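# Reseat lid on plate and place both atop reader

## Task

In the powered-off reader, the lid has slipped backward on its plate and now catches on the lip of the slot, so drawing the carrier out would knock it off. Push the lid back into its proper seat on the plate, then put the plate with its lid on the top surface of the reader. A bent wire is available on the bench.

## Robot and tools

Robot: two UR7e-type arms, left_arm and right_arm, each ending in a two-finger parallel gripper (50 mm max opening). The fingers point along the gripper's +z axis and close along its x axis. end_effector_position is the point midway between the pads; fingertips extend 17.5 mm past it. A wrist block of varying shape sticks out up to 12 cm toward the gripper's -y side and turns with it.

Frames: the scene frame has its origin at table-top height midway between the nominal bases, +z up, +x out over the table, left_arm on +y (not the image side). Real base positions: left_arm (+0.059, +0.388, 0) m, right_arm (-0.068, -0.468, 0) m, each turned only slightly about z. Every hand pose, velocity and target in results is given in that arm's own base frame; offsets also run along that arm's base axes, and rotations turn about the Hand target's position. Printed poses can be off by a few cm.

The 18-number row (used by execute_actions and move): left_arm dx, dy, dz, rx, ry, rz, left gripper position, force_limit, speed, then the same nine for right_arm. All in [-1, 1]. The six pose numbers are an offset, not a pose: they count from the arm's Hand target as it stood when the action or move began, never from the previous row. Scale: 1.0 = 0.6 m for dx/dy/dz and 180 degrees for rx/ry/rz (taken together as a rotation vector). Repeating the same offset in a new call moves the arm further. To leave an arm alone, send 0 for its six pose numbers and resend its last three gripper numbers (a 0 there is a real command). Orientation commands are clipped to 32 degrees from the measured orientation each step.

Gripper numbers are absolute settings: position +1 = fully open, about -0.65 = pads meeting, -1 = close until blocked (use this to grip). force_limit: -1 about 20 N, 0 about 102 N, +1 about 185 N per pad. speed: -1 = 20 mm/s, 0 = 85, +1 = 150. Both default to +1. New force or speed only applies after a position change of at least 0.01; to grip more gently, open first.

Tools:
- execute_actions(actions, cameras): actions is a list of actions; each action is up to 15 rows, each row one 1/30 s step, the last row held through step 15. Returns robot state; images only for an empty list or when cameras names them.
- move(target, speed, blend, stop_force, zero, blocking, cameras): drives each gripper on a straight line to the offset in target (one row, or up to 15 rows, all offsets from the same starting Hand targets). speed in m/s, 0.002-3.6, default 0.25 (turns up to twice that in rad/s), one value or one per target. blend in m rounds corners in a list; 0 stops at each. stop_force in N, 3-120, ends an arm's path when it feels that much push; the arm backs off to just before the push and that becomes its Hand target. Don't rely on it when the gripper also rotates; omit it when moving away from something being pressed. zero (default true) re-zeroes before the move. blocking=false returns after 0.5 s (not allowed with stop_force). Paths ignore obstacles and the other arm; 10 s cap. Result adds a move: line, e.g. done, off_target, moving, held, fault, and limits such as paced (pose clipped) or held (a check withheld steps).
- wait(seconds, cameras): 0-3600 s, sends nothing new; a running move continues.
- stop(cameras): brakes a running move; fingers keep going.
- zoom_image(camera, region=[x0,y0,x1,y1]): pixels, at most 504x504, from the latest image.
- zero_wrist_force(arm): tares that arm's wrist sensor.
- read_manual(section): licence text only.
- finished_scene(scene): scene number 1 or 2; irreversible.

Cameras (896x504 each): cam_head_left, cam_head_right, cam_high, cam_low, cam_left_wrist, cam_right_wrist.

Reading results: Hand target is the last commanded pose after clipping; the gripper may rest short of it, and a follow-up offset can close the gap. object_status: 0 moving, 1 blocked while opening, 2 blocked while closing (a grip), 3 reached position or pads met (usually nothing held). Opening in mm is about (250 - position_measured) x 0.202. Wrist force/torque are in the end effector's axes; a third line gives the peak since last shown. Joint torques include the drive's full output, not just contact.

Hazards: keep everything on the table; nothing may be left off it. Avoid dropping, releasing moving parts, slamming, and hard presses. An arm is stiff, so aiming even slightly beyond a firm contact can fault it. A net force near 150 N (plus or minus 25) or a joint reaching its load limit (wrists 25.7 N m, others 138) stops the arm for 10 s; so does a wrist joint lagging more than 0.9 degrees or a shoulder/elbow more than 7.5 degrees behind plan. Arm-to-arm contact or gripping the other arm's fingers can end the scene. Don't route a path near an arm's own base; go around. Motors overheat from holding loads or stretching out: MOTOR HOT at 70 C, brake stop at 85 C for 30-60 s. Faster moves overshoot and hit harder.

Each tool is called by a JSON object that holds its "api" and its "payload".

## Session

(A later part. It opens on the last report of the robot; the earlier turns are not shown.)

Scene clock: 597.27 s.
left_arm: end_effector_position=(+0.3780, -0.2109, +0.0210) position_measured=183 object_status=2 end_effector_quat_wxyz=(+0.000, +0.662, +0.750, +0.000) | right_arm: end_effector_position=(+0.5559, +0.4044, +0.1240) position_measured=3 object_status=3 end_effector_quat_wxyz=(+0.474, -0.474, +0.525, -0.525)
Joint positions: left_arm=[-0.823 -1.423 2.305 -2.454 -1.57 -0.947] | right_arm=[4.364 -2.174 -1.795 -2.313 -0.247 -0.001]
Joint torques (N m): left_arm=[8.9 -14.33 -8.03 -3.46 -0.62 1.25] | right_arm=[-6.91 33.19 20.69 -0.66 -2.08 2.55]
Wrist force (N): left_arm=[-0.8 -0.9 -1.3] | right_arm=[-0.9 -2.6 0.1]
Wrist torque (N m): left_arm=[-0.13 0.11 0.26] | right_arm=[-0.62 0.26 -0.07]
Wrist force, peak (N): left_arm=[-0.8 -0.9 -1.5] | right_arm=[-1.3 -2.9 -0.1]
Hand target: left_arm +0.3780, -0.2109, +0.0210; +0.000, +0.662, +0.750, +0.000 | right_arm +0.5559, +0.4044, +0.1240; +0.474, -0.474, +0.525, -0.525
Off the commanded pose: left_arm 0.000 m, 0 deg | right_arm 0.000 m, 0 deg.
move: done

{"api": "move", "payload": {"target": [[0,0,0.3333,0,0,0,-1,-0.5,-0.5,-0.063,0.154,0,0,0,0.0722,1,1,1],[-0.0633,-0.4195,0.365,0,0,-0.0511,-1,-0.5,-0.5,-0.063,0.154,0,0,0,0.0722,1,1,1],[-0.0252,-0.4195,0.2833,0,0,-0.0511,-1,-0.5,-0.5,-0.063,0.154,0,0,0,0.0722,1,1,1]], "speed": [0.3,0.3,0.15], "blend": [0.03,0.02,0], "cameras": ["cam_right_wrist","cam_left_wrist","cam_high"]}}

Scene clock: 717.53 s.
left_arm: end_effector_position=(+0.3628, -0.4626, +0.1912) position_measured=183 object_status=2 end_effector_quat_wxyz=(+0.000, +0.720, +0.694, +0.000) end_effector_velocity=(+0.001, -0.001, -0.002) end_effector_angular_velocity=(-0.001, +0.000, +0.000) | right_arm: end_effector_position=(+0.5181, +0.4968, +0.1240) position_measured=3 object_status=3 end_effector_quat_wxyz=(+0.530, -0.530, +0.468, -0.468)
Joint positions: left_arm=[-1.135 -1.331 1.656 -1.896 -1.57 -1.099] | right_arm=[4.453 -2.189 -1.766 -2.327 -0.385 -0.001]
Joint velocities: left_arm=[0.001 0.003 0.001 -0.005 0 0.001] | right_arm=[within noise]
Joint torques (N m): left_arm=[10.11 -24.59 -14.14 -4.24 -0.92 1.32] | right_arm=[8.02 34.04 21.46 -0.31 -2.14 2.53]
Wrist force (N): left_arm=[-0.3 -0.7 -0.9] | right_arm=[-1.0 -2.4 -0.3]
Wrist torque (N m): left_arm=[-0.09 -0.01 0.13] | right_arm=[-0.60 0.28 -0.07]
Wrist force, peak (N): left_arm=[-2.3 -1.8 -2.3] | right_arm=[-1.1 -3.0 -0.2]
Hand target: left_arm +0.3629, -0.4626, +0.1910; +0.000, +0.720, +0.694, +0.000 | right_arm +0.5181, +0.4968, +0.1240; +0.530, -0.530, +0.468, -0.468
Off the commanded pose: left_arm 0.000 m, 0 deg | right_arm 0.000 m, 0 deg.
move: done
Images, in order (width x height): cam_high 896x504, cam_left_wrist 896x504, cam_right_wrist 896x504.

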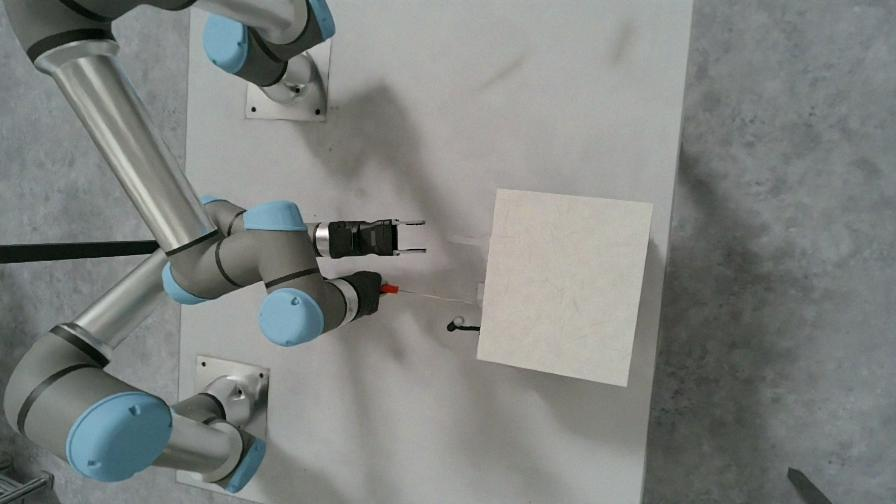

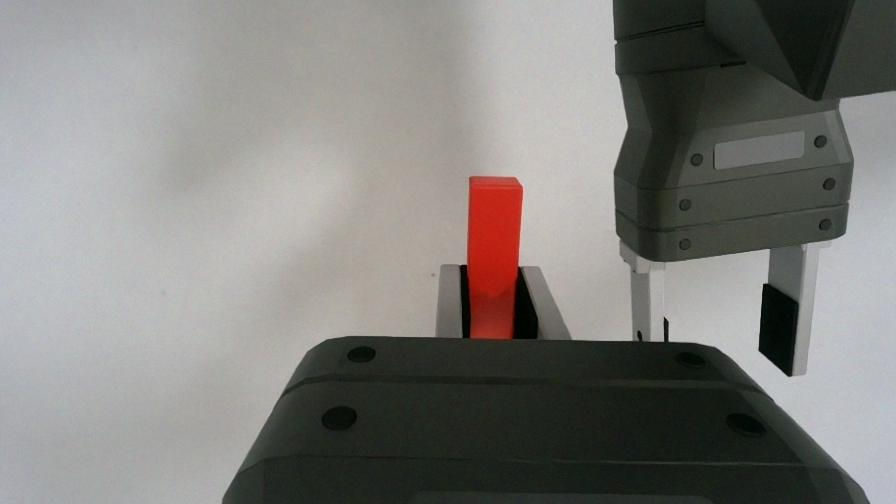

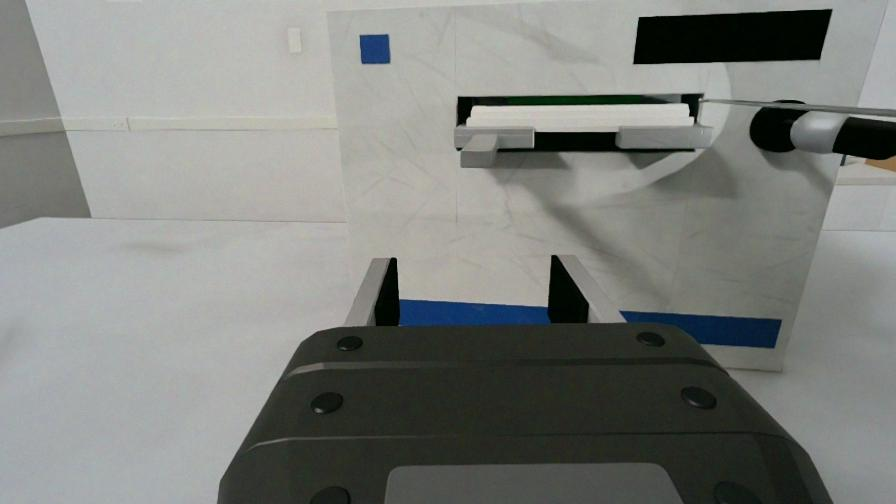

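{"api": "zoom_image", "payload": {"camera": "cam_right_wrist", "region": [640, 70, 760, 170]}}

{"api": "zoom_image", "payload": {"camera": "cam_right_wrist", "region": [440, 70, 740, 190]}}

Scaled by 4.200.

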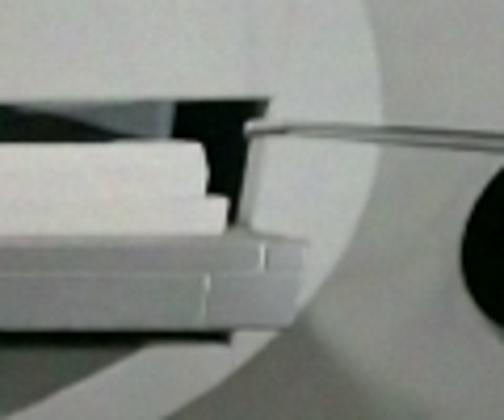

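Scaled by 1.680.

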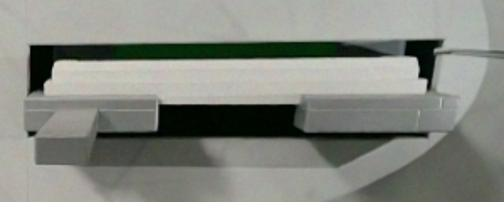

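{"api": "move", "payload": {"target": [0.0268,0.0195,-0.0033,0,0,-0.0222,-1,-0.5,-0.5,0,0,0,0,0,0,1,1,1], "speed": 0.1, "cameras": ["cam_right_wrist"]}}

{"api": "zoom_image", "payload": {"camera": "cam_right_wrist", "region": [640, 70, 760, 170]}}

Scene clock: 765.67 s.
left_arm: end_effector_position=(+0.3789, -0.4509, +0.1890) position_measured=183 object_status=2 end_effector_quat_wxyz=(+0.000, +0.744, +0.669, +0.000) | right_arm: end_effector_position=(+0.5181, +0.4968, +0.1240) position_measured=3 object_status=3 end_effector_quat_wxyz=(+0.530, -0.530, +0.468, -0.468)
Joint positions: left_arm=[-1.101 -1.327 1.656 -1.901 -1.57 -0.995] | right_arm=[4.453 -2.189 -1.766 -2.327 -0.385 -0.001]
Joint torques (N m): left_arm=[11.21 -25.29 -38.17 -4.39 -1.65 1.48] | right_arm=[8.4 32.8 21.85 -0.37 -2.05 2.47]
Wrist force (N): left_arm=[-0.4 -0.9 -0.9] | right_arm=[-0.7 -2.2 -0.2]
Wrist torque (N m): left_arm=[-0.12 0.03 0.13] | right_arm=[-0.58 0.23 -0.07]
Wrist force, peak (N): left_arm=[-0.7 -1.4 -1.0] | right_arm=[-1.1 -2.8 -0.2]
Hand target: left_arm +0.3789, -0.4509, +0.1890; +0.000, +0.744, +0.669, +0.000 | right_arm +0.5181, +0.4968, +0.1240; +0.530, -0.530, +0.468, -0.468
Off the commanded pose: left_arm 0.000 m, 0 deg | right_arm 0.000 m, 0 deg.
move: done

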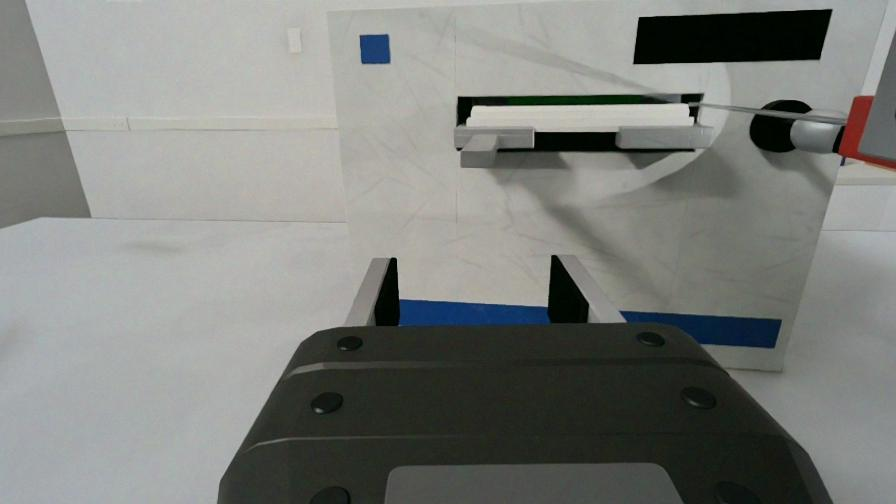

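Scaled by 4.200.

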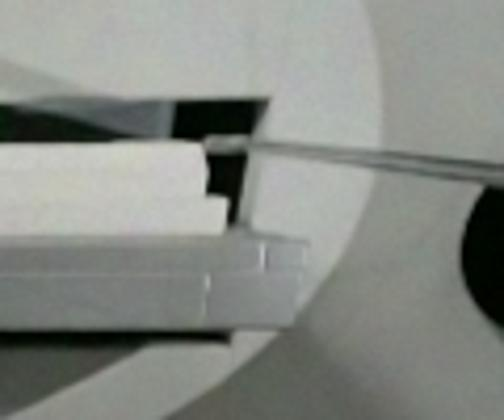

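{"api": "move", "payload": {"target": [[0,0,0,0,0,0,-1,-0.5,-0.5,-0.05,0,-0.025,0,0,0,1,1,1],[0.0017,0.014,0.0,-0.2485,0.0277,0,-1,-0.5,-0.5,-0.05,0,-0.025,0,0,0,1,1,1]], "speed": [0.1,0.15], "cameras": ["cam_right_wrist"]}}

{"api": "zoom_image", "payload": {"camera": "cam_right_wrist", "region": [600, 50, 740, 170]}}

Scene clock: 802.80 s.
left_arm: end_effector_position=(+0.3800, -0.4425, +0.1890) position_measured=183 object_status=2 end_effector_quat_wxyz=(+0.255, +0.687, +0.618, -0.285) | right_arm: end_effector_position=(+0.4881, +0.4968, +0.1090) position_measured=3 object_status=3 end_effector_quat_wxyz=(+0.530, -0.530, +0.468, -0.468)
Joint positions: left_arm=[-0.86 -1.37 2.104 -2.904 -2.114 -0.926] | right_arm=[4.511 -2.193 -1.817 -2.273 -0.327 -0.001]
Joint torques (N m): left_arm=[10 -19.13 -10.81 -5.1 -2.57 -1.57] | right_arm=[8.64 33.93 7.44 2.04 2.23 -2.79]
Wrist force (N): left_arm=[-1.5 -0.3 -0.7] | right_arm=[-0.9 -2.7 -0.2]
Wrist torque (N m): left_arm=[0.03 0.27 0.46] | right_arm=[-0.64 0.25 0.11]
Wrist force, peak (N): left_arm=[-1.6 -0.5 -1.0] | right_arm=[-1.0 -3.1 0.7]
Hand target: left_arm +0.3800, -0.4425, +0.1890; +0.255, +0.687, +0.618, -0.286 | right_arm +0.4881, +0.4968, +0.1090; +0.530, -0.530, +0.468, -0.468
Off the commanded pose: left_arm 0.000 m, 0 deg | right_arm 0.000 m, 0 deg.
move: done

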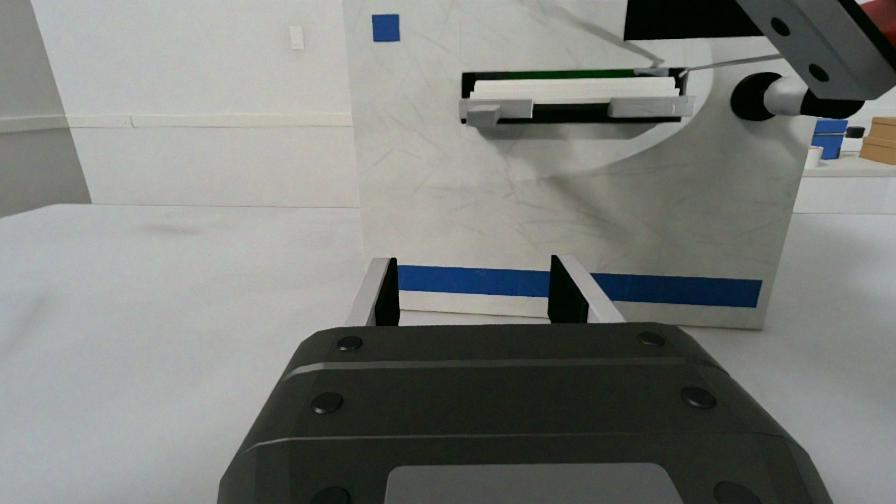

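Scaled by 3.600.

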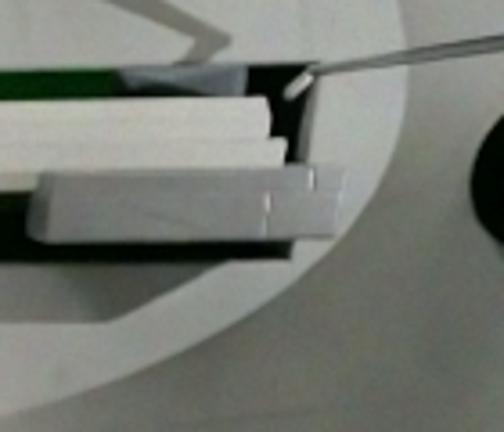

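{"api": "move", "payload": {"target": [[0,0,-0.0013,0,0,0,-1,-0.5,-0.5,0,0,0,0,0,0,1,1,1],[0.0497,-0.0055,-0.0013,0,0,0,-1,-0.5,-0.5,0,0,0,0,0,0,1,1,1]], "speed": 0.04, "stop_force": 6, "cameras": ["cam_right_wrist"]}}

{"api": "zoom_image", "payload": {"camera": "cam_right_wrist", "region": [600, 50, 740, 170]}}

Scene clock: 822.53 s.
left_arm: end_effector_position=(+0.4098, -0.4458, +0.1883) position_measured=183 object_status=2 end_effector_quat_wxyz=(+0.255, +0.687, +0.618, -0.286) | right_arm: end_effector_position=(+0.4881, +0.4968, +0.1090) position_measured=3 object_status=3 end_effector_quat_wxyz=(+0.530, -0.530, +0.468, -0.468)
Joint positions: left_arm=[-0.818 -1.318 2.032 -2.862 -2.138 -0.885] | right_arm=[4.511 -2.193 -1.817 -2.273 -0.327 -0.001]
Joint torques (N m): left_arm=[9.99 -22.26 -33.1 -1.7 -2.78 1.41] | right_arm=[8.4 35.3 7.35 2.08 2.37 -2.76]
Wrist force (N): left_arm=[-1.5 -0.2 -0.7] | right_arm=[-1.1 -2.4 -0.6]
Wrist torque (N m): left_arm=[0.06 0.25 0.29] | right_arm=[-0.59 0.28 0.11]
Wrist force, peak (N): left_arm=[-1.7 -0.4 -0.8] | right_arm=[-1.0 -3.0 -0.1]
Hand target: left_arm +0.4098, -0.4458, +0.1883; +0.255, +0.687, +0.618, -0.286 | right_arm +0.4881, +0.4968, +0.1090; +0.530, -0.530, +0.468, -0.468
Off the commanded pose: left_arm 0.000 m, 0 deg | right_arm 0.000 m, 0 deg.
move: done

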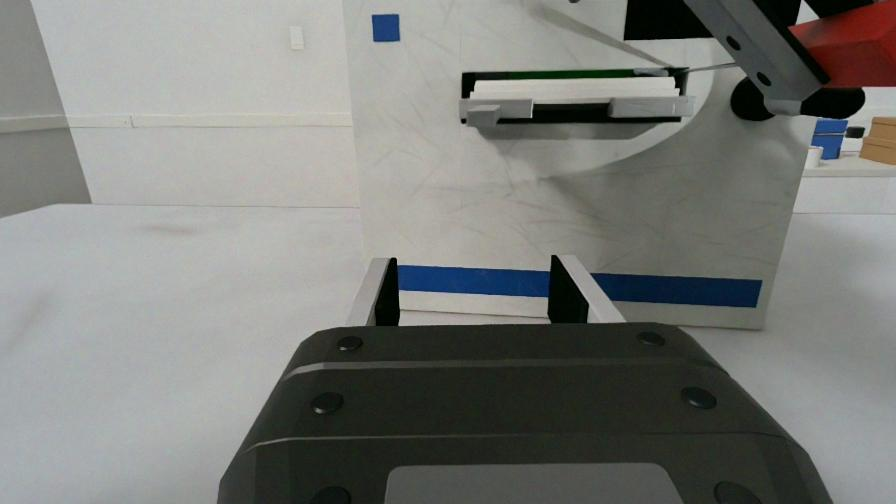

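Scaled by 3.600.

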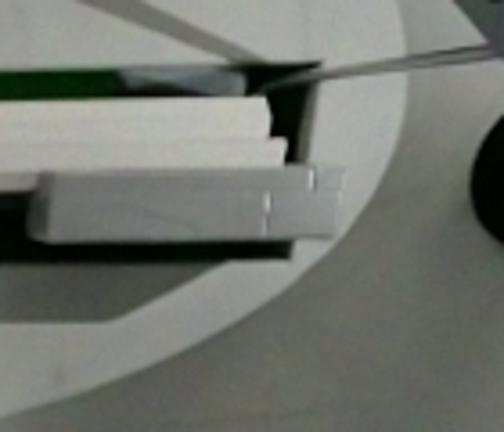

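{"api": "move", "payload": {"target": [0.1492,-0.0166,0,0,0,0,-1,-0.5,-0.5,0,0,0,0,0,0,1,1,1], "speed": 0.04, "stop_force": 5, "cameras": ["cam_right_wrist"]}}

{"api": "zoom_image", "payload": {"camera": "cam_right_wrist", "region": [600, 50, 740, 170]}}

Scene clock: 850.60 s.
left_arm: end_effector_position=(+0.4993, -0.4558, +0.1883) position_measured=183 object_status=2 end_effector_quat_wxyz=(+0.255, +0.687, +0.618, -0.286) | right_arm: end_effector_position=(+0.4881, +0.4968, +0.1090) position_measured=3 object_status=3 end_effector_quat_wxyz=(+0.530, -0.530, +0.468, -0.468)
Joint positions: left_arm=[-0.714 -1.165 1.794 -2.717 -2.192 -0.778] | right_arm=[4.511 -2.193 -1.817 -2.273 -0.327 -0.001]
Joint torques (N m): left_arm=[9.95 -29.34 -34.44 -1.62 -2.84 1.28] | right_arm=[8.5 37.58 7.37 2.08 2.25 -2.76]
Wrist force (N): left_arm=[-1.3 -0.4 -1.0] | right_arm=[-0.8 -2.4 -0.4]
Wrist torque (N m): left_arm=[0.02 0.21 0.29] | right_arm=[-0.58 0.24 0.12]
Wrist force, peak (N): left_arm=[-1.5 -0.7 -1.0] | right_arm=[-1.1 -3.0 -0.1]
Hand target: left_arm +0.4993, -0.4558, +0.1883; +0.255, +0.687, +0.618, -0.286 | right_arm +0.4881, +0.4968, +0.1090; +0.530, -0.530, +0.468, -0.468
Off the commanded pose: left_arm 0.000 m, 0 deg | right_arm 0.000 m, 0 deg.
move: done

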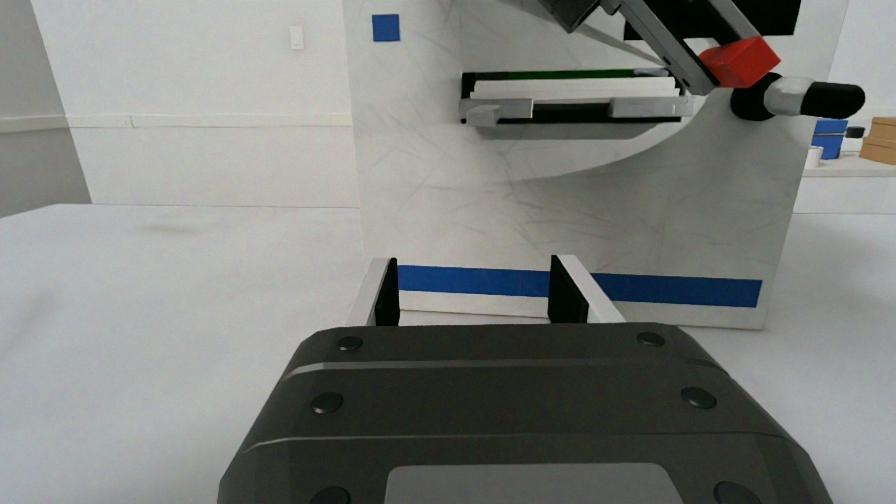

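Scaled by 3.600.

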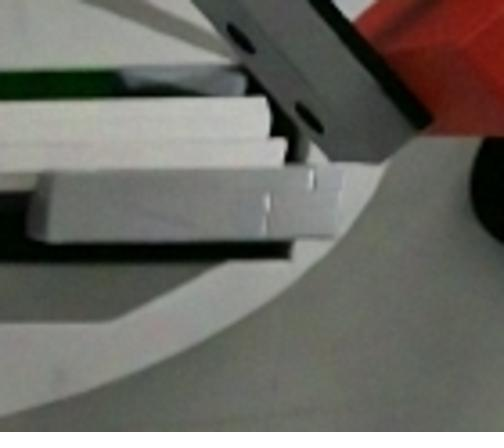

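{"api": "move", "payload": {"target": [[0.0199,-0.0022,0,0,0,0,-1,-0.5,-0.5,0,0,0,0,0,0,1,1,1],[0.0167,-0.026,0.005,0.1672,0.0011,0.0364,-1,-0.5,-0.5,0,0,0,0,0,0,1,1,1]], "speed": [0.05,0.1], "stop_force": 8, "cameras": ["cam_right_wrist"]}}

{"api": "zoom_image", "payload": {"camera": "cam_right_wrist", "region": [600, 50, 740, 170]}}

Scene clock: 921.83 s.
left_arm: end_effector_position=(+0.5093, -0.4714, +0.1913) position_measured=183 object_status=2 end_effector_quat_wxyz=(+0.083, +0.693, +0.709, -0.102) | right_arm: end_effector_position=(+0.4881, +0.4968, +0.1090) position_measured=3 object_status=3 end_effector_quat_wxyz=(+0.530, -0.530, +0.468, -0.468)
Joint positions: left_arm=[-0.87 -1.152 1.484 -2.09 -1.757 -0.911] | right_arm=[4.511 -2.193 -1.817 -2.273 -0.327 -0.001]
Joint torques (N m): left_arm=[-11.21 -32.98 -37.74 -1.46 1.1 -1.47] | right_arm=[8.49 39.53 7.09 1.84 2.26 -2.84]
Wrist force (N): left_arm=[-1.1 -0.6 -0.9] | right_arm=[-0.8 -2.6 -0.7]
Wrist torque (N m): left_arm=[-0.07 0.12 0.37] | right_arm=[-0.62 0.25 0.12]
Wrist force, peak (N): left_arm=[-1.5 -0.6 -1.0] | right_arm=[-0.9 -3.0 -0.6]
Hand target: left_arm +0.5093, -0.4714, +0.1913; +0.083, +0.693, +0.709, -0.102 | right_arm +0.4881, +0.4968, +0.1090; +0.530, -0.530, +0.468, -0.468
Off the commanded pose: left_arm 0.000 m, 0 deg | right_arm 0.000 m, 0 deg.
move: done

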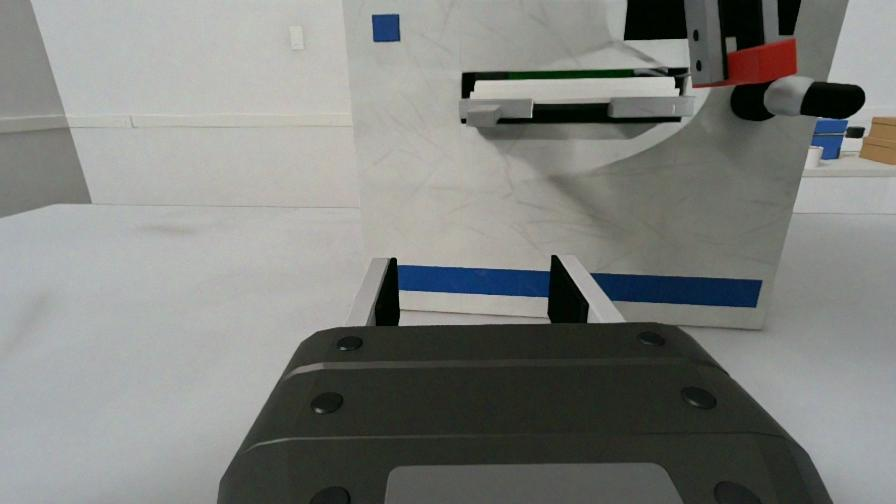

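Scaled by 3.600.

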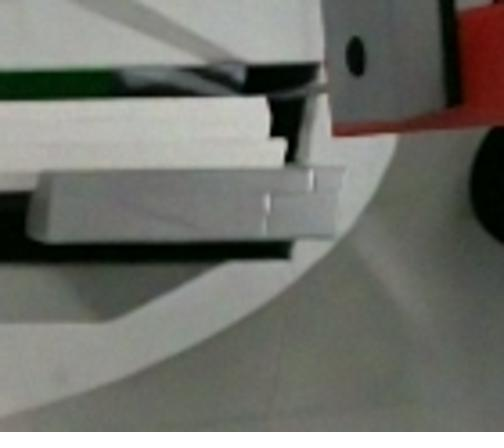

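{"api": "zoom_image", "payload": {"camera": "cam_right_wrist", "region": [625, 58, 695, 98]}}

Scaled by 7.200.

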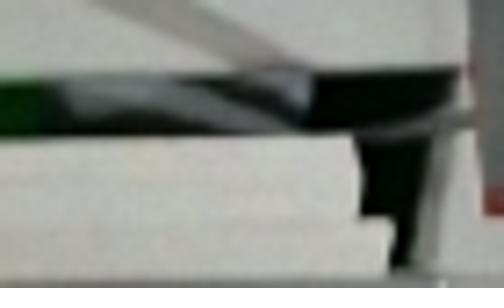

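{"api": "move", "payload": {"target": [-0.0333,0.0012,0,0,0,0,-1,-0.5,-0.5,0,0,0,0,0,0,1,1,1], "speed": 0.03, "stop_force": 6, "cameras": ["cam_right_wrist"]}}

{"api": "zoom_image", "payload": {"camera": "cam_right_wrist", "region": [625, 58, 695, 98]}}

{"api": "zoom_image", "payload": {"camera": "cam_right_wrist", "region": [450, 50, 700, 150]}}

Scene clock: 936.47 s.
left_arm: end_effector_position=(+0.4893, -0.4707, +0.1913) position_measured=183 object_status=2 end_effector_quat_wxyz=(+0.083, +0.693, +0.709, -0.102) | right_arm: end_effector_position=(+0.4881, +0.4968, +0.1090) position_measured=3 object_status=3 end_effector_quat_wxyz=(+0.530, -0.530, +0.468, -0.468)
Joint positions: left_arm=[-0.894 -1.188 1.538 -2.111 -1.752 -0.934] | right_arm=[4.511 -2.193 -1.817 -2.273 -0.327 -0.001]
Joint torques (N m): left_arm=[-10.99 -50.03 -14.71 -4.56 0.98 -1.68] | right_arm=[7.82 41.02 7.07 1.87 2.25 -2.84]
Wrist force (N): left_arm=[-1.1 0.0 -0.9] | right_arm=[-1.0 -2.6 -0.2]
Wrist torque (N m): left_arm=[-0.06 0.11 0.41] | right_arm=[-0.63 0.26 0.11]
Wrist force, peak (N): left_arm=[-1.3 -0.8 -1.0] | right_arm=[-1.0 -2.9 -0.4]
Hand target: left_arm +0.4893, -0.4707, +0.1913; +0.083, +0.693, +0.709, -0.102 | right_arm +0.4881, +0.4968, +0.1090; +0.530, -0.530, +0.468, -0.468
Off the commanded pose: left_arm 0.000 m, 0 deg | right_arm 0.000 m, 0 deg.
move: done

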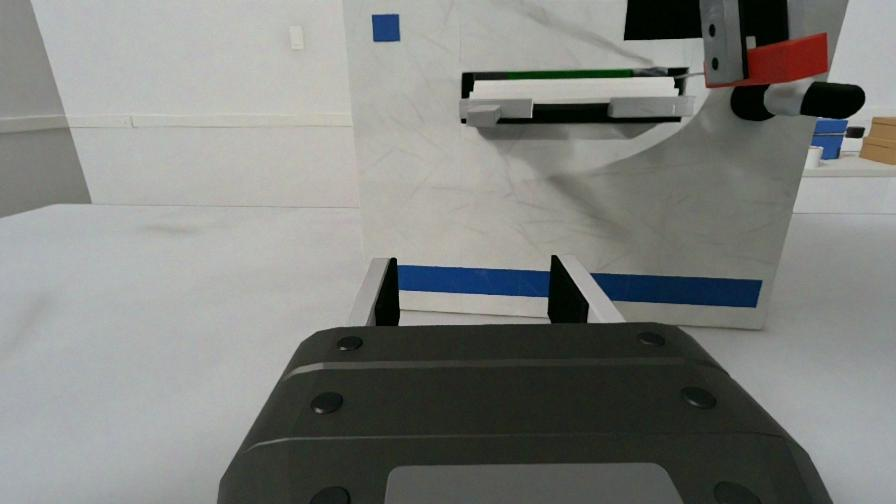

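Scaled by 7.200.

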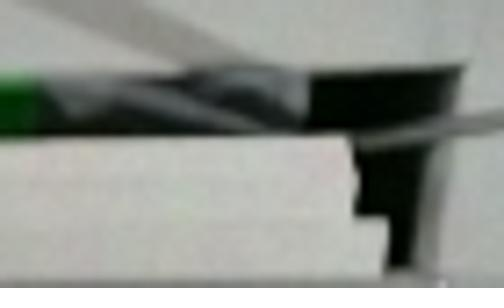

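Scaled by 2.016.

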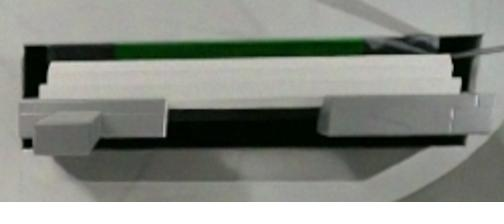

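{"api": "move", "payload": {"target": [-0.0167,0.0006,0,0,0,0,-1,-0.5,-0.5,0,0,0,0,0,0,1,1,1], "speed": 0.03, "stop_force": 6, "cameras": ["cam_right_wrist"]}}

{"api": "zoom_image", "payload": {"camera": "cam_right_wrist", "region": [450, 50, 700, 150]}}

{"api": "zoom_image", "payload": {"camera": "cam_right_wrist", "region": [625, 58, 695, 98]}}

Scene clock: 942.80 s.
left_arm: end_effector_position=(+0.4829, -0.4704, +0.1913) position_measured=183 object_status=2 end_effector_quat_wxyz=(+0.083, +0.693, +0.709, -0.102) | right_arm: end_effector_position=(+0.4881, +0.4968, +0.1090) position_measured=3 object_status=3 end_effector_quat_wxyz=(+0.530, -0.530, +0.468, -0.468)
Joint positions: left_arm=[-0.902 -1.2 1.554 -2.118 -1.751 -0.942] | right_arm=[4.511 -2.193 -1.817 -2.273 -0.327 -0.001]
Joint torques (N m): left_arm=[9.63 -31.4 -36.63 -1.02 -0.65 1.22] | right_arm=[7.73 42.67 7.55 1.62 2.11 -2.76]
Wrist force (N): left_arm=[-1.1 3.0 -0.7] | right_arm=[-1.3 -2.6 -0.5]
Wrist torque (N m): left_arm=[-0.07 0.08 0.27] | right_arm=[-0.63 0.32 0.11]
Wrist force, peak (N): left_arm=[-1.7 17.6 0.3] | right_arm=[-1.2 -3.0 0.0]
Hand target: left_arm +0.4829, -0.4704, +0.1913; +0.083, +0.693, +0.709, -0.102 (not the last commanded pose) | right_arm +0.4881, +0.4968, +0.1090; +0.530, -0.530, +0.468, -0.468
Off the commanded pose: left_arm 0.004 m, 0 deg | right_arm 0.000 m, 0 deg.
move: contact (left_arm)

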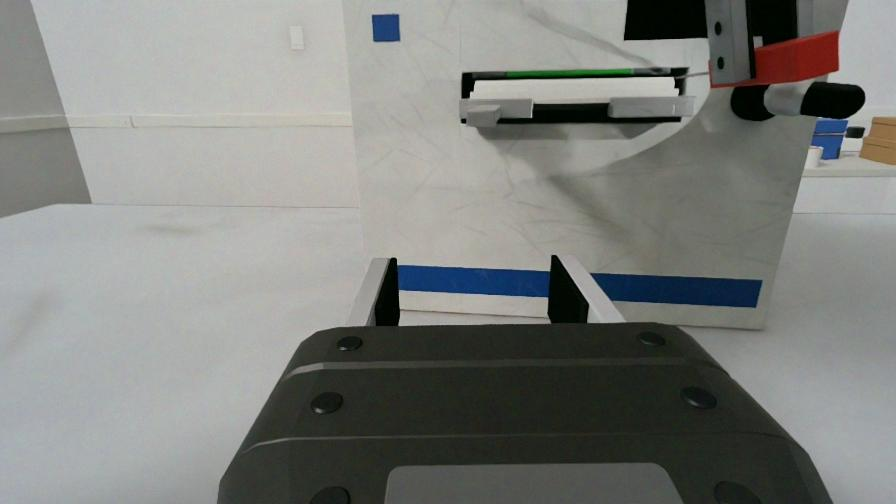

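Scaled by 2.016.

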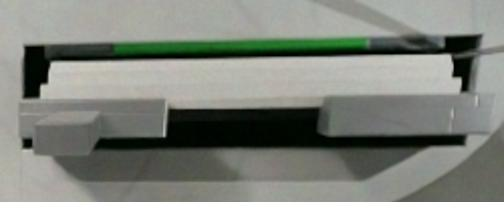

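Scaled by 7.200.

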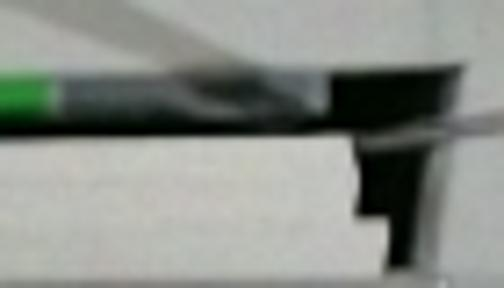

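{"api": "move", "payload": {"target": [0,0,0,0,0,0,-1,-0.5,-0.5,0.2165,-0.02,0.01,0,0,0,1,1,1], "speed": 0.15, "cameras": ["cam_right_wrist"]}}

{"api": "zoom_image", "payload": {"camera": "cam_right_wrist", "region": [380, 40, 620, 160]}}

{"api": "zoom_image", "payload": {"camera": "cam_right_wrist", "region": [580, 40, 820, 160]}}

Scene clock: 1004.87 s.
left_arm: end_effector_position=(+0.4829, -0.4704, +0.1913) position_measured=183 object_status=2 end_effector_quat_wxyz=(+0.083, +0.693, +0.709, -0.102) | right_arm: end_effector_position=(+0.6179, +0.4848, +0.1150) position_measured=3 object_status=3 end_effector_quat_wxyz=(+0.530, -0.530, +0.468, -0.468)
Joint positions: left_arm=[-0.902 -1.2 1.554 -2.118 -1.751 -0.942] | right_arm=[4.272 -2.284 -1.615 -2.384 -0.566 0]
Joint torques (N m): left_arm=[8.39 -31.47 -36.92 -2.68 -0.5 1.06] | right_arm=[-7.45 38.24 22.18 0.14 -2.28 2.57]
Wrist force (N): left_arm=[-1.1 3.0 -0.8] | right_arm=[-0.6 -2.5 -0.5]
Wrist torque (N m): left_arm=[-0.06 0.07 0.27] | right_arm=[-0.61 0.19 -0.06]
Wrist force, peak (N): left_arm=[-1.4 3.3 -0.8] | right_arm=[-1.6 -2.6 -1.7]
Hand target: left_arm +0.4829, -0.4704, +0.1913; +0.083, +0.693, +0.709, -0.102 | right_arm +0.6180, +0.4848, +0.1150; +0.530, -0.530, +0.468, -0.468
Off the commanded pose: left_arm 0.000 m, 0 deg | right_arm 0.000 m, 0 deg.
move: done

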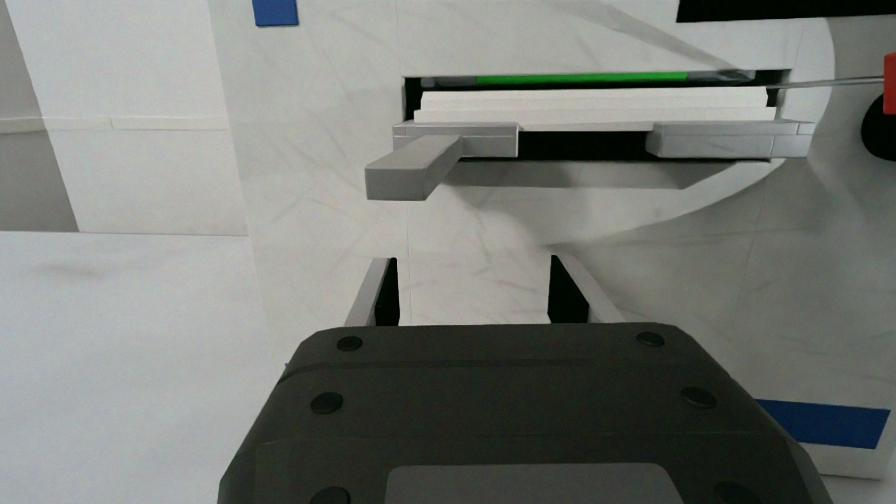

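Scaled by 2.100.

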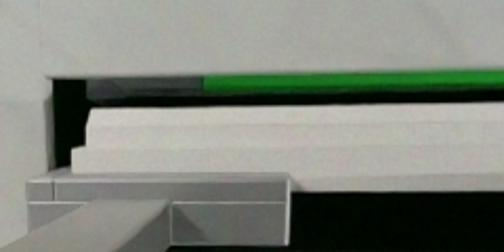

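Scaled by 2.100.

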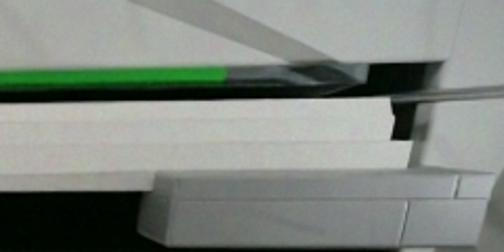

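{"api": "move", "payload": {"target": [[0.0033,0,0,0,0,0,-1,-0.5,-0.5,-0.0873,0.015,0.025,0,0,-0.0532,1,1,1],[0.0033,0,0,0,0,0,-1,-0.5,-0.5,-0.0873,0.0317,0.0667,0,0,-0.0532,1,1,1],[0.0033,0,0,0,0,0,-1,-0.5,-0.5,0.0127,0.0298,0.0667,0,0,-0.0532,1,1,1]], "speed": [0.15,0.1,0.06], "blend": [0.005,0.005,0], "cameras": ["cam_right_wrist","cam_high"]}}

{"api": "zoom_image", "payload": {"camera": "cam_right_wrist", "region": [340, 60, 840, 340]}}

Scene clock: 1073.50 s.
left_arm: end_effector_position=(+0.4849, -0.4704, +0.1913) position_measured=183 object_status=2 end_effector_quat_wxyz=(+0.083, +0.693, +0.709, -0.102) | right_arm: end_effector_position=(+0.6255, +0.5027, +0.1550) position_measured=3 object_status=3 end_effector_quat_wxyz=(+0.490, -0.489, +0.510, -0.510)
Joint positions: left_arm=[-0.899 -1.196 1.549 -2.116 -1.751 -0.939] | right_arm=[4.305 -2.324 -1.407 -2.551 -0.365 -0.001]
Joint torques (N m): left_arm=[9.86 -31.08 -37.82 -1.45 -2 1.28] | right_arm=[-7.23 41.43 24.64 -0.36 -2.18 2.59]
Wrist force (N): left_arm=[-1.0 -0.7 -0.8] | right_arm=[-1.0 -2.5 -0.4]
Wrist torque (N m): left_arm=[-0.05 0.09 0.24] | right_arm=[-0.62 0.25 -0.05]
Wrist force, peak (N): left_arm=[-1.3 3.2 -0.6] | right_arm=[-1.0 -3.3 -0.5]
Hand target: left_arm +0.4849, -0.4704, +0.1913; +0.083, +0.693, +0.709, -0.102 | right_arm +0.6256, +0.5027, +0.1550; +0.490, -0.489, +0.510, -0.510
Off the commanded pose: left_arm 0.000 m, 0 deg | right_arm 0.000 m, 0 deg.
move: done
Images, in order (width x height): cam_high 896x504, cam_right_wrist 896x504.

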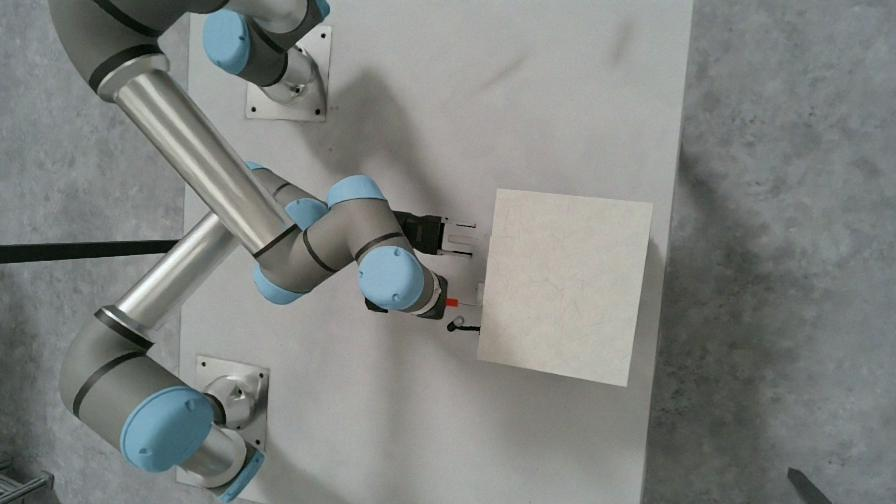

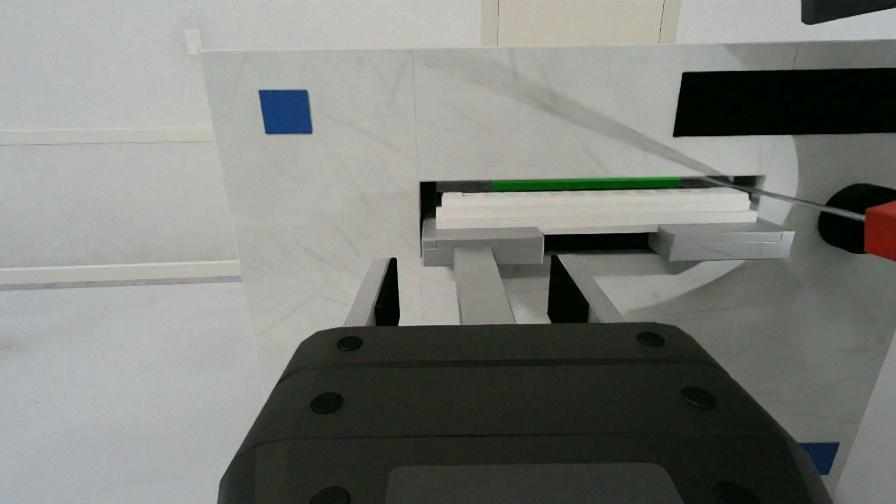

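Scaled by 1.008.

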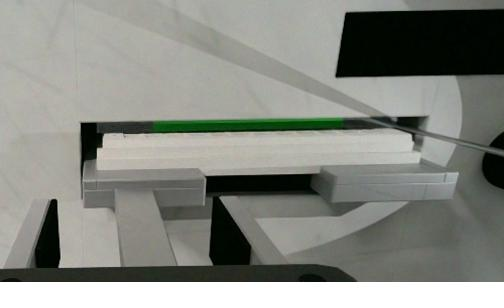

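{"api": "move", "payload": {"target": [[0,0,0,0,0,0,-1,-0.5,-0.5,0,-0.004,0,0,0,0,1,1,1],[0,0,0,0,0,0,-1,-0.5,-0.5,0,-0.004,0,0,0,0,-1,-0.7,-0.8]], "speed": 0.1, "cameras": ["cam_right_wrist"]}}

Scene clock: 1081.43 s.
left_arm: end_effector_position=(+0.4849, -0.4704, +0.1913) position_measured=183 object_status=2 end_effector_quat_wxyz=(+0.083, +0.693, +0.709, -0.102) | right_arm: end_effector_position=(+0.6256, +0.5004, +0.1550) position_measured=182 object_status=0 end_effector_quat_wxyz=(+0.490, -0.489, +0.510, -0.510)
Joint positions: left_arm=[-0.899 -1.196 1.549 -2.116 -1.751 -0.939] | right_arm=[4.303 -2.32 -1.414 -2.548 -0.367 -0.001]
Joint torques (N m): left_arm=[9.84 -31.08 -36.42 -1.41 -1.95 1.31] | right_arm=[-7.15 58.25 11.76 -1.15 8.59 -2.3]
Wrist force (N): left_arm=[-1.0 -0.6 -0.7] | right_arm=[-18.8 0.6 1.2]
Wrist torque (N m): left_arm=[-0.04 0.09 0.24] | right_arm=[-0.63 -0.81 -0.11]
Wrist force, peak (N): left_arm=[-1.3 -0.9 -1.0] | right_arm=[-18.8 0.6 1.2]
Hand target: left_arm +0.4849, -0.4704, +0.1913; +0.083, +0.693, +0.709, -0.102 | right_arm +0.6256, +0.5003, +0.1550; +0.490, -0.489, +0.510, -0.510
Off the commanded pose: left_arm 0.000 m, 0 deg | right_arm 0.000 m, 0 deg.
move: done

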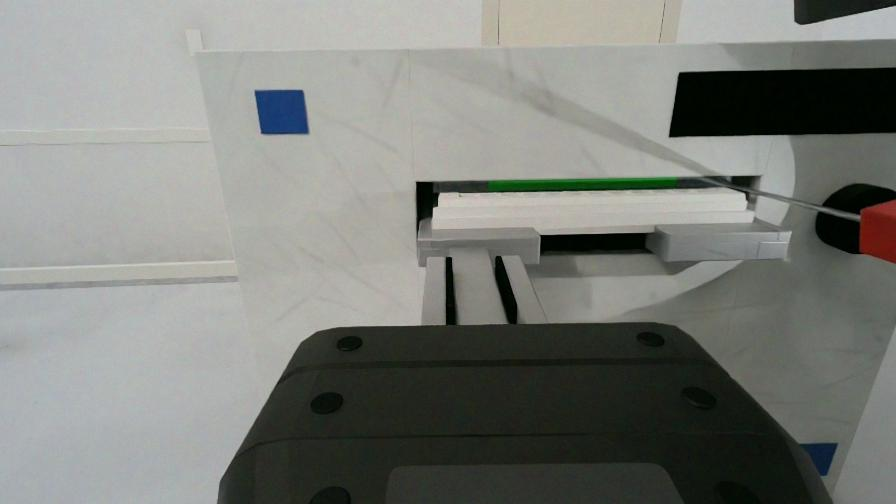

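{"api": "move", "payload": {"target": [0,0,0,0,0,0,-1,-0.5,-0.5,0,0.0025,0,0,0,0,-1,-0.7,-0.8], "speed": 0.05}}

Scene clock: 1085.97 s.
left_arm: end_effector_position=(+0.4849, -0.4704, +0.1913) position_measured=183 object_status=2 end_effector_quat_wxyz=(+0.083, +0.693, +0.709, -0.102) | right_arm: end_effector_position=(+0.6257, +0.5016, +0.1550) position_measured=182 object_status=2 end_effector_quat_wxyz=(+0.489, -0.489, +0.510, -0.510)
Joint positions: left_arm=[-0.899 -1.196 1.549 -2.116 -1.751 -0.939] | right_arm=[4.304 -2.322 -1.41 -2.55 -0.366 -0.001]
Joint torques (N m): left_arm=[9.64 -31.37 -37.13 -1.42 -1.89 1.32] | right_arm=[13.97 40.66 28.09 0.91 -2.99 -1.28]
Wrist force (N): left_arm=[-0.8 -0.7 -0.8] | right_arm=[13.6 -5.0 -1.7]
Wrist torque (N m): left_arm=[-0.08 0.06 0.24] | right_arm=[-0.70 -1.04 -0.03]
Wrist force, peak (N): left_arm=[-1.0 -1.0 -1.2] | right_arm=[-21.9 0.9 2.4]
Hand target: left_arm +0.4849, -0.4704, +0.1913; +0.083, +0.693, +0.709, -0.102 | right_arm +0.6256, +0.5018, +0.1550; +0.490, -0.489, +0.510, -0.510
Off the commanded pose: left_arm 0.000 m, 0 deg | right_arm 0.000 m, 0 deg.
move: done

{"api": "move", "payload": {"target": [0,0,0,0,0,0,-1,-0.5,-0.5,0,-0.001,0,0,0,0,-1,-0.7,-0.8], "speed": 0.05}}

{"api": "move", "payload": {"target": [0,0,0,0,0,0,-1,-0.5,-0.5,0.0167,-0.0007,0,0,0,0,-1,-0.7,-0.8], "speed": 0.03, "stop_force": 15, "cameras": ["cam_right_wrist"]}}

{"api": "zoom_image", "payload": {"camera": "cam_right_wrist", "region": [400, 150, 800, 280]}}

Scene clock: 1091.47 s.
left_arm: end_effector_position=(+0.4849, -0.4704, +0.1913) position_measured=183 object_status=2 end_effector_quat_wxyz=(+0.083, +0.693, +0.709, -0.102) | right_arm: end_effector_position=(+0.6256, +0.5013, +0.1550) position_measured=182 object_status=2 end_effector_quat_wxyz=(+0.490, -0.489, +0.510, -0.510)
Joint positions: left_arm=[-0.899 -1.196 1.549 -2.116 -1.751 -0.939] | right_arm=[4.304 -2.321 -1.412 -2.55 -0.367 -0.001]
Joint torques (N m): left_arm=[9.44 -31.74 -36.87 -1.45 -2.1 1.18] | right_arm=[-5.03 57.25 12.51 2.55 -1.55 1.69]
Wrist force (N): left_arm=[-0.9 -0.5 -0.9] | right_arm=[3.9 -4.4 0.6]
Wrist torque (N m): left_arm=[-0.06 0.09 0.24] | right_arm=[-0.71 -0.94 -0.05]
Wrist force, peak (N): left_arm=[-1.3 -0.8 -0.9] | right_arm=[17.8 -5.9 1.2]
Hand target: left_arm +0.4849, -0.4704, +0.1913; +0.083, +0.693, +0.709, -0.102 | right_arm +0.6256, +0.5012, +0.1550; +0.490, -0.489, +0.510, -0.510
Off the commanded pose: left_arm 0.000 m, 0 deg | right_arm 0.000 m, 0 deg.
move: done

Scene clock: 1092.90 s.
left_arm: end_effector_position=(+0.4849, -0.4704, +0.1913) position_measured=183 object_status=2 end_effector_quat_wxyz=(+0.083, +0.693, +0.709, -0.102) | right_arm: end_effector_position=(+0.6356, +0.5008, +0.1550) position_measured=182 object_status=2 end_effector_quat_wxyz=(+0.490, -0.489, +0.510, -0.510)
Joint positions: left_arm=[-0.899 -1.196 1.549 -2.116 -1.751 -0.939] | right_arm=[4.289 -2.333 -1.39 -2.56 -0.382 -0.001]
Joint torques (N m): left_arm=[9.37 -30.77 -36.2 -1.46 -1.96 1.04] | right_arm=[-9.71 41.38 23.84 -0.31 -0.67 2.11]
Wrist force (N): left_arm=[-1.2 -0.1 -1.0] | right_arm=[-1.3 -4.3 -3.0]
Wrist torque (N m): left_arm=[-0.07 0.12 0.25] | right_arm=[-0.72 -0.93 -0.05]
Wrist force, peak (N): left_arm=[-1.2 -0.3 -1.3] | right_arm=[3.5 -4.5 0.1]
Hand target: left_arm +0.4849, -0.4704, +0.1913; +0.083, +0.693, +0.709, -0.102 | right_arm +0.6356, +0.5008, +0.1550; +0.490, -0.489, +0.510, -0.510
Off the commanded pose: left_arm 0.000 m, 0 deg | right_arm 0.000 m, 0 deg.
move: done

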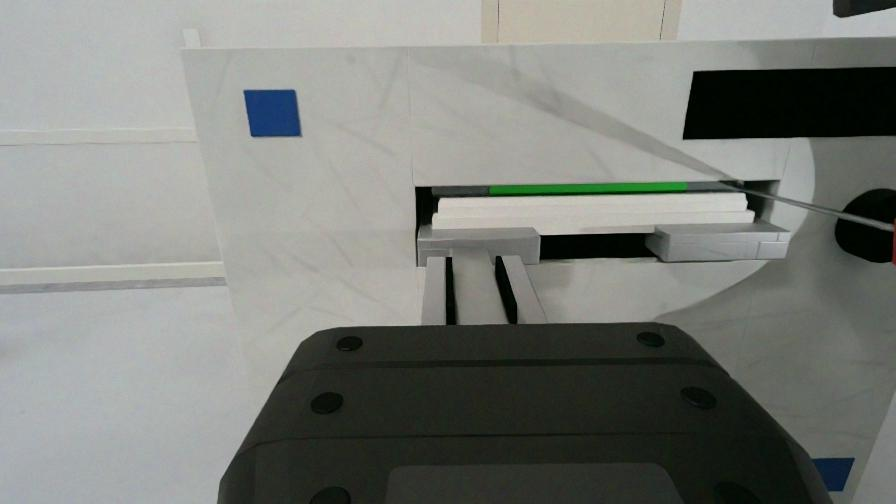

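Scaled by 1.260.

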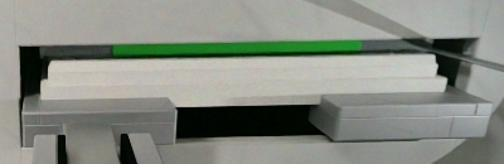

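{"api": "move", "payload": {"target": [0,0,0,0,0,0,-1,-0.5,-0.5,0.0167,-0.0007,0,0,0,0,-1,-0.7,-0.8], "speed": 0.03, "stop_force": 15, "cameras": ["cam_right_wrist"]}}

{"api": "zoom_image", "payload": {"camera": "cam_right_wrist", "region": [400, 160, 600, 260]}}

{"api": "zoom_image", "payload": {"camera": "cam_right_wrist", "region": [600, 160, 800, 260]}}

Scene clock: 1100.70 s.
left_arm: end_effector_position=(+0.4849, -0.4704, +0.1913) position_measured=183 object_status=2 end_effector_quat_wxyz=(+0.083, +0.693, +0.709, -0.102) | right_arm: end_effector_position=(+0.6455, +0.5004, +0.1550) position_measured=182 object_status=2 end_effector_quat_wxyz=(+0.490, -0.489, +0.510, -0.510)
Joint positions: left_arm=[-0.899 -1.196 1.549 -2.116 -1.751 -0.939] | right_arm=[4.274 -2.344 -1.369 -2.57 -0.396 -0.001]
Joint torques (N m): left_arm=[-8.4 -31.35 -25.62 -1.62 -4.66 1.07] | right_arm=[-5.95 50.66 13.65 1.49 2.81 -0.31]
Wrist force (N): left_arm=[-1.3 16.2 -3.1] | right_arm=[-4.6 -5.6 -18.8]
Wrist torque (N m): left_arm=[-0.55 0.08 0.31] | right_arm=[-0.67 -0.81 -0.08]
Wrist force, peak (N): left_arm=[-1.4 16.6 -2.9] | right_arm=[-4.6 -5.6 -18.8]
Hand target: left_arm +0.4849, -0.4704, +0.1913; +0.083, +0.693, +0.709, -0.102 | right_arm +0.6454, +0.5004, +0.1550; +0.490, -0.489, +0.510, -0.510
Off the commanded pose: left_arm 0.000 m, 0 deg | right_arm 0.000 m, 0 deg.
move: contact (right_arm)

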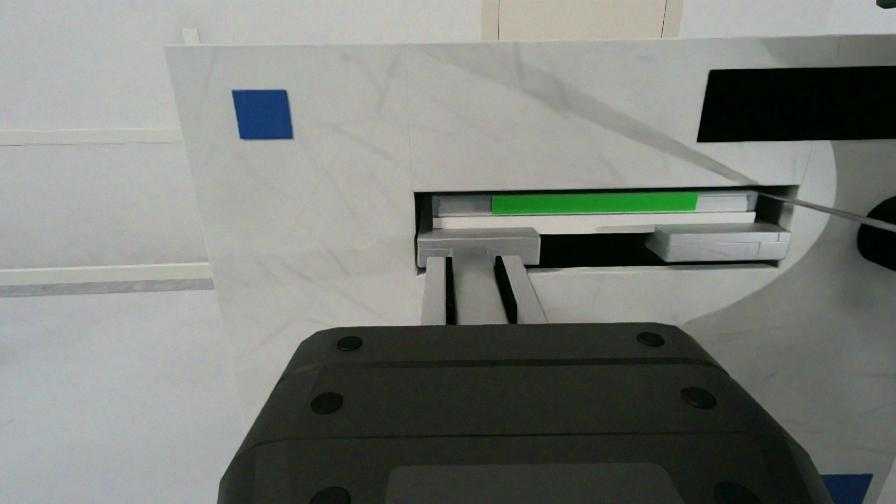

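Scaled by 2.520.

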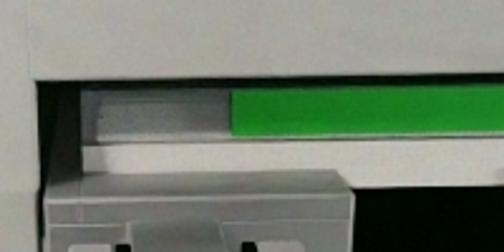

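Scaled by 2.520.

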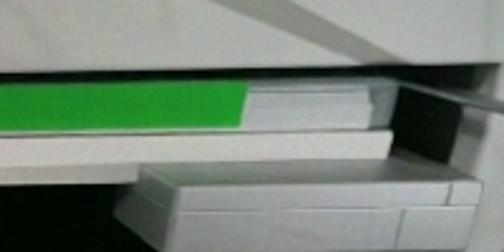

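{"api": "move", "payload": {"target": [[0.0067,0,0,0,0,0,-1,-0.5,-0.5,0,0,0,0,0,0,-1,-0.7,-0.8],[0.01,0.026,-0.005,-0.1672,-0.0011,-0.0364,-1,-0.5,-0.5,0,0,0,0,0,0,-1,-0.7,-0.8]], "speed": [0.03,0.1], "cameras": ["cam_right_wrist"]}}

{"api": "zoom_image", "payload": {"camera": "cam_right_wrist", "region": [600, 160, 800, 260]}}

Scene clock: 1129.03 s.
left_arm: end_effector_position=(+0.4904, -0.4581, +0.1889) position_measured=183 object_status=2 end_effector_quat_wxyz=(+0.218, +0.693, +0.642, -0.247) | right_arm: end_effector_position=(+0.6454, +0.5004, +0.1550) position_measured=182 object_status=2 end_effector_quat_wxyz=(+0.490, -0.489, +0.510, -0.510)
Joint positions: left_arm=[-0.76 -1.205 1.774 -2.594 -2.084 -0.805] | right_arm=[4.274 -2.344 -1.369 -2.57 -0.396 -0.001]
Joint torques (N m): left_arm=[-10.96 -48.92 -35.43 -1.72 0.59 -1.63] | right_arm=[-2.5 56.78 13.75 1.5 3.18 0.01]
Wrist force (N): left_arm=[-1.2 -0.3 -0.9] | right_arm=[-5.2 -5.1 -1.9]
Wrist torque (N m): left_arm=[0.03 0.19 0.43] | right_arm=[-0.69 -0.97 -0.08]
Wrist force, peak (N): left_arm=[-1.2 16.9 -3.3] | right_arm=[-4.8 -5.9 -18.6]
Hand target: left_arm +0.4904, -0.4581, +0.1889; +0.218, +0.693, +0.642, -0.247 (not the last commanded pose) | right_arm +0.6454, +0.5004, +0.1550; +0.490, -0.489, +0.510, -0.510
Off the commanded pose: left_arm 0.003 m, 7 deg | right_arm 0.000 m, 0 deg.
move: held (left_arm; a check stopped the path); path passed 1 of 2 targets; limits=held
pose unreachable (left arm): on one or more control steps of this call, first in action 0 (counted from 0), this arm could not follow its commanded pose, so it was not sent that pose on those steps. It may still have moved: this result reports where it is.
cause: moving toward the commanded pose would bring a part of the arm too close to another arm (a part of this arm just beyond joint 3 (elbow) and a part of the right arm just beyond its joint 4 (wrist 1), 9 mm apart when this arm was first held).

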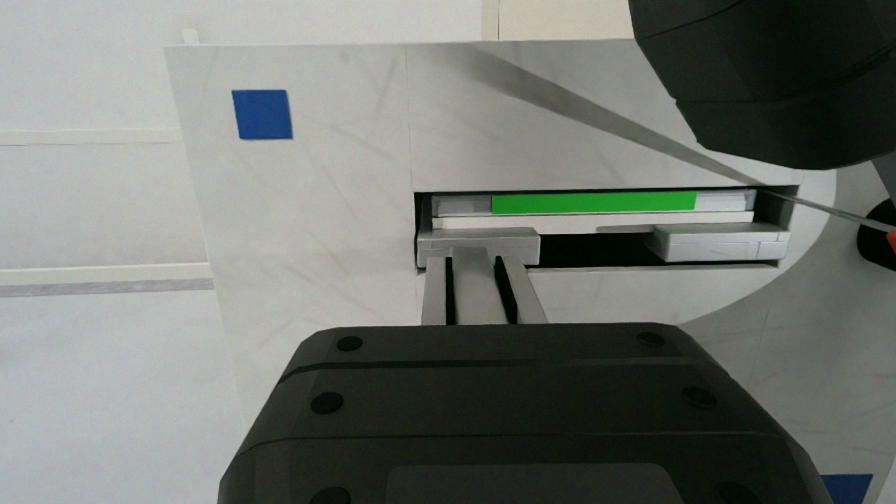

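Scaled by 2.520.

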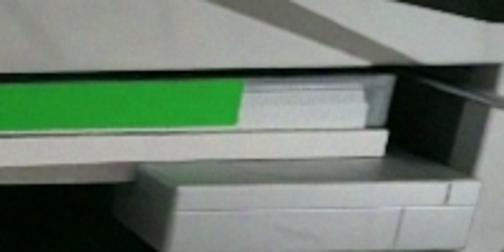

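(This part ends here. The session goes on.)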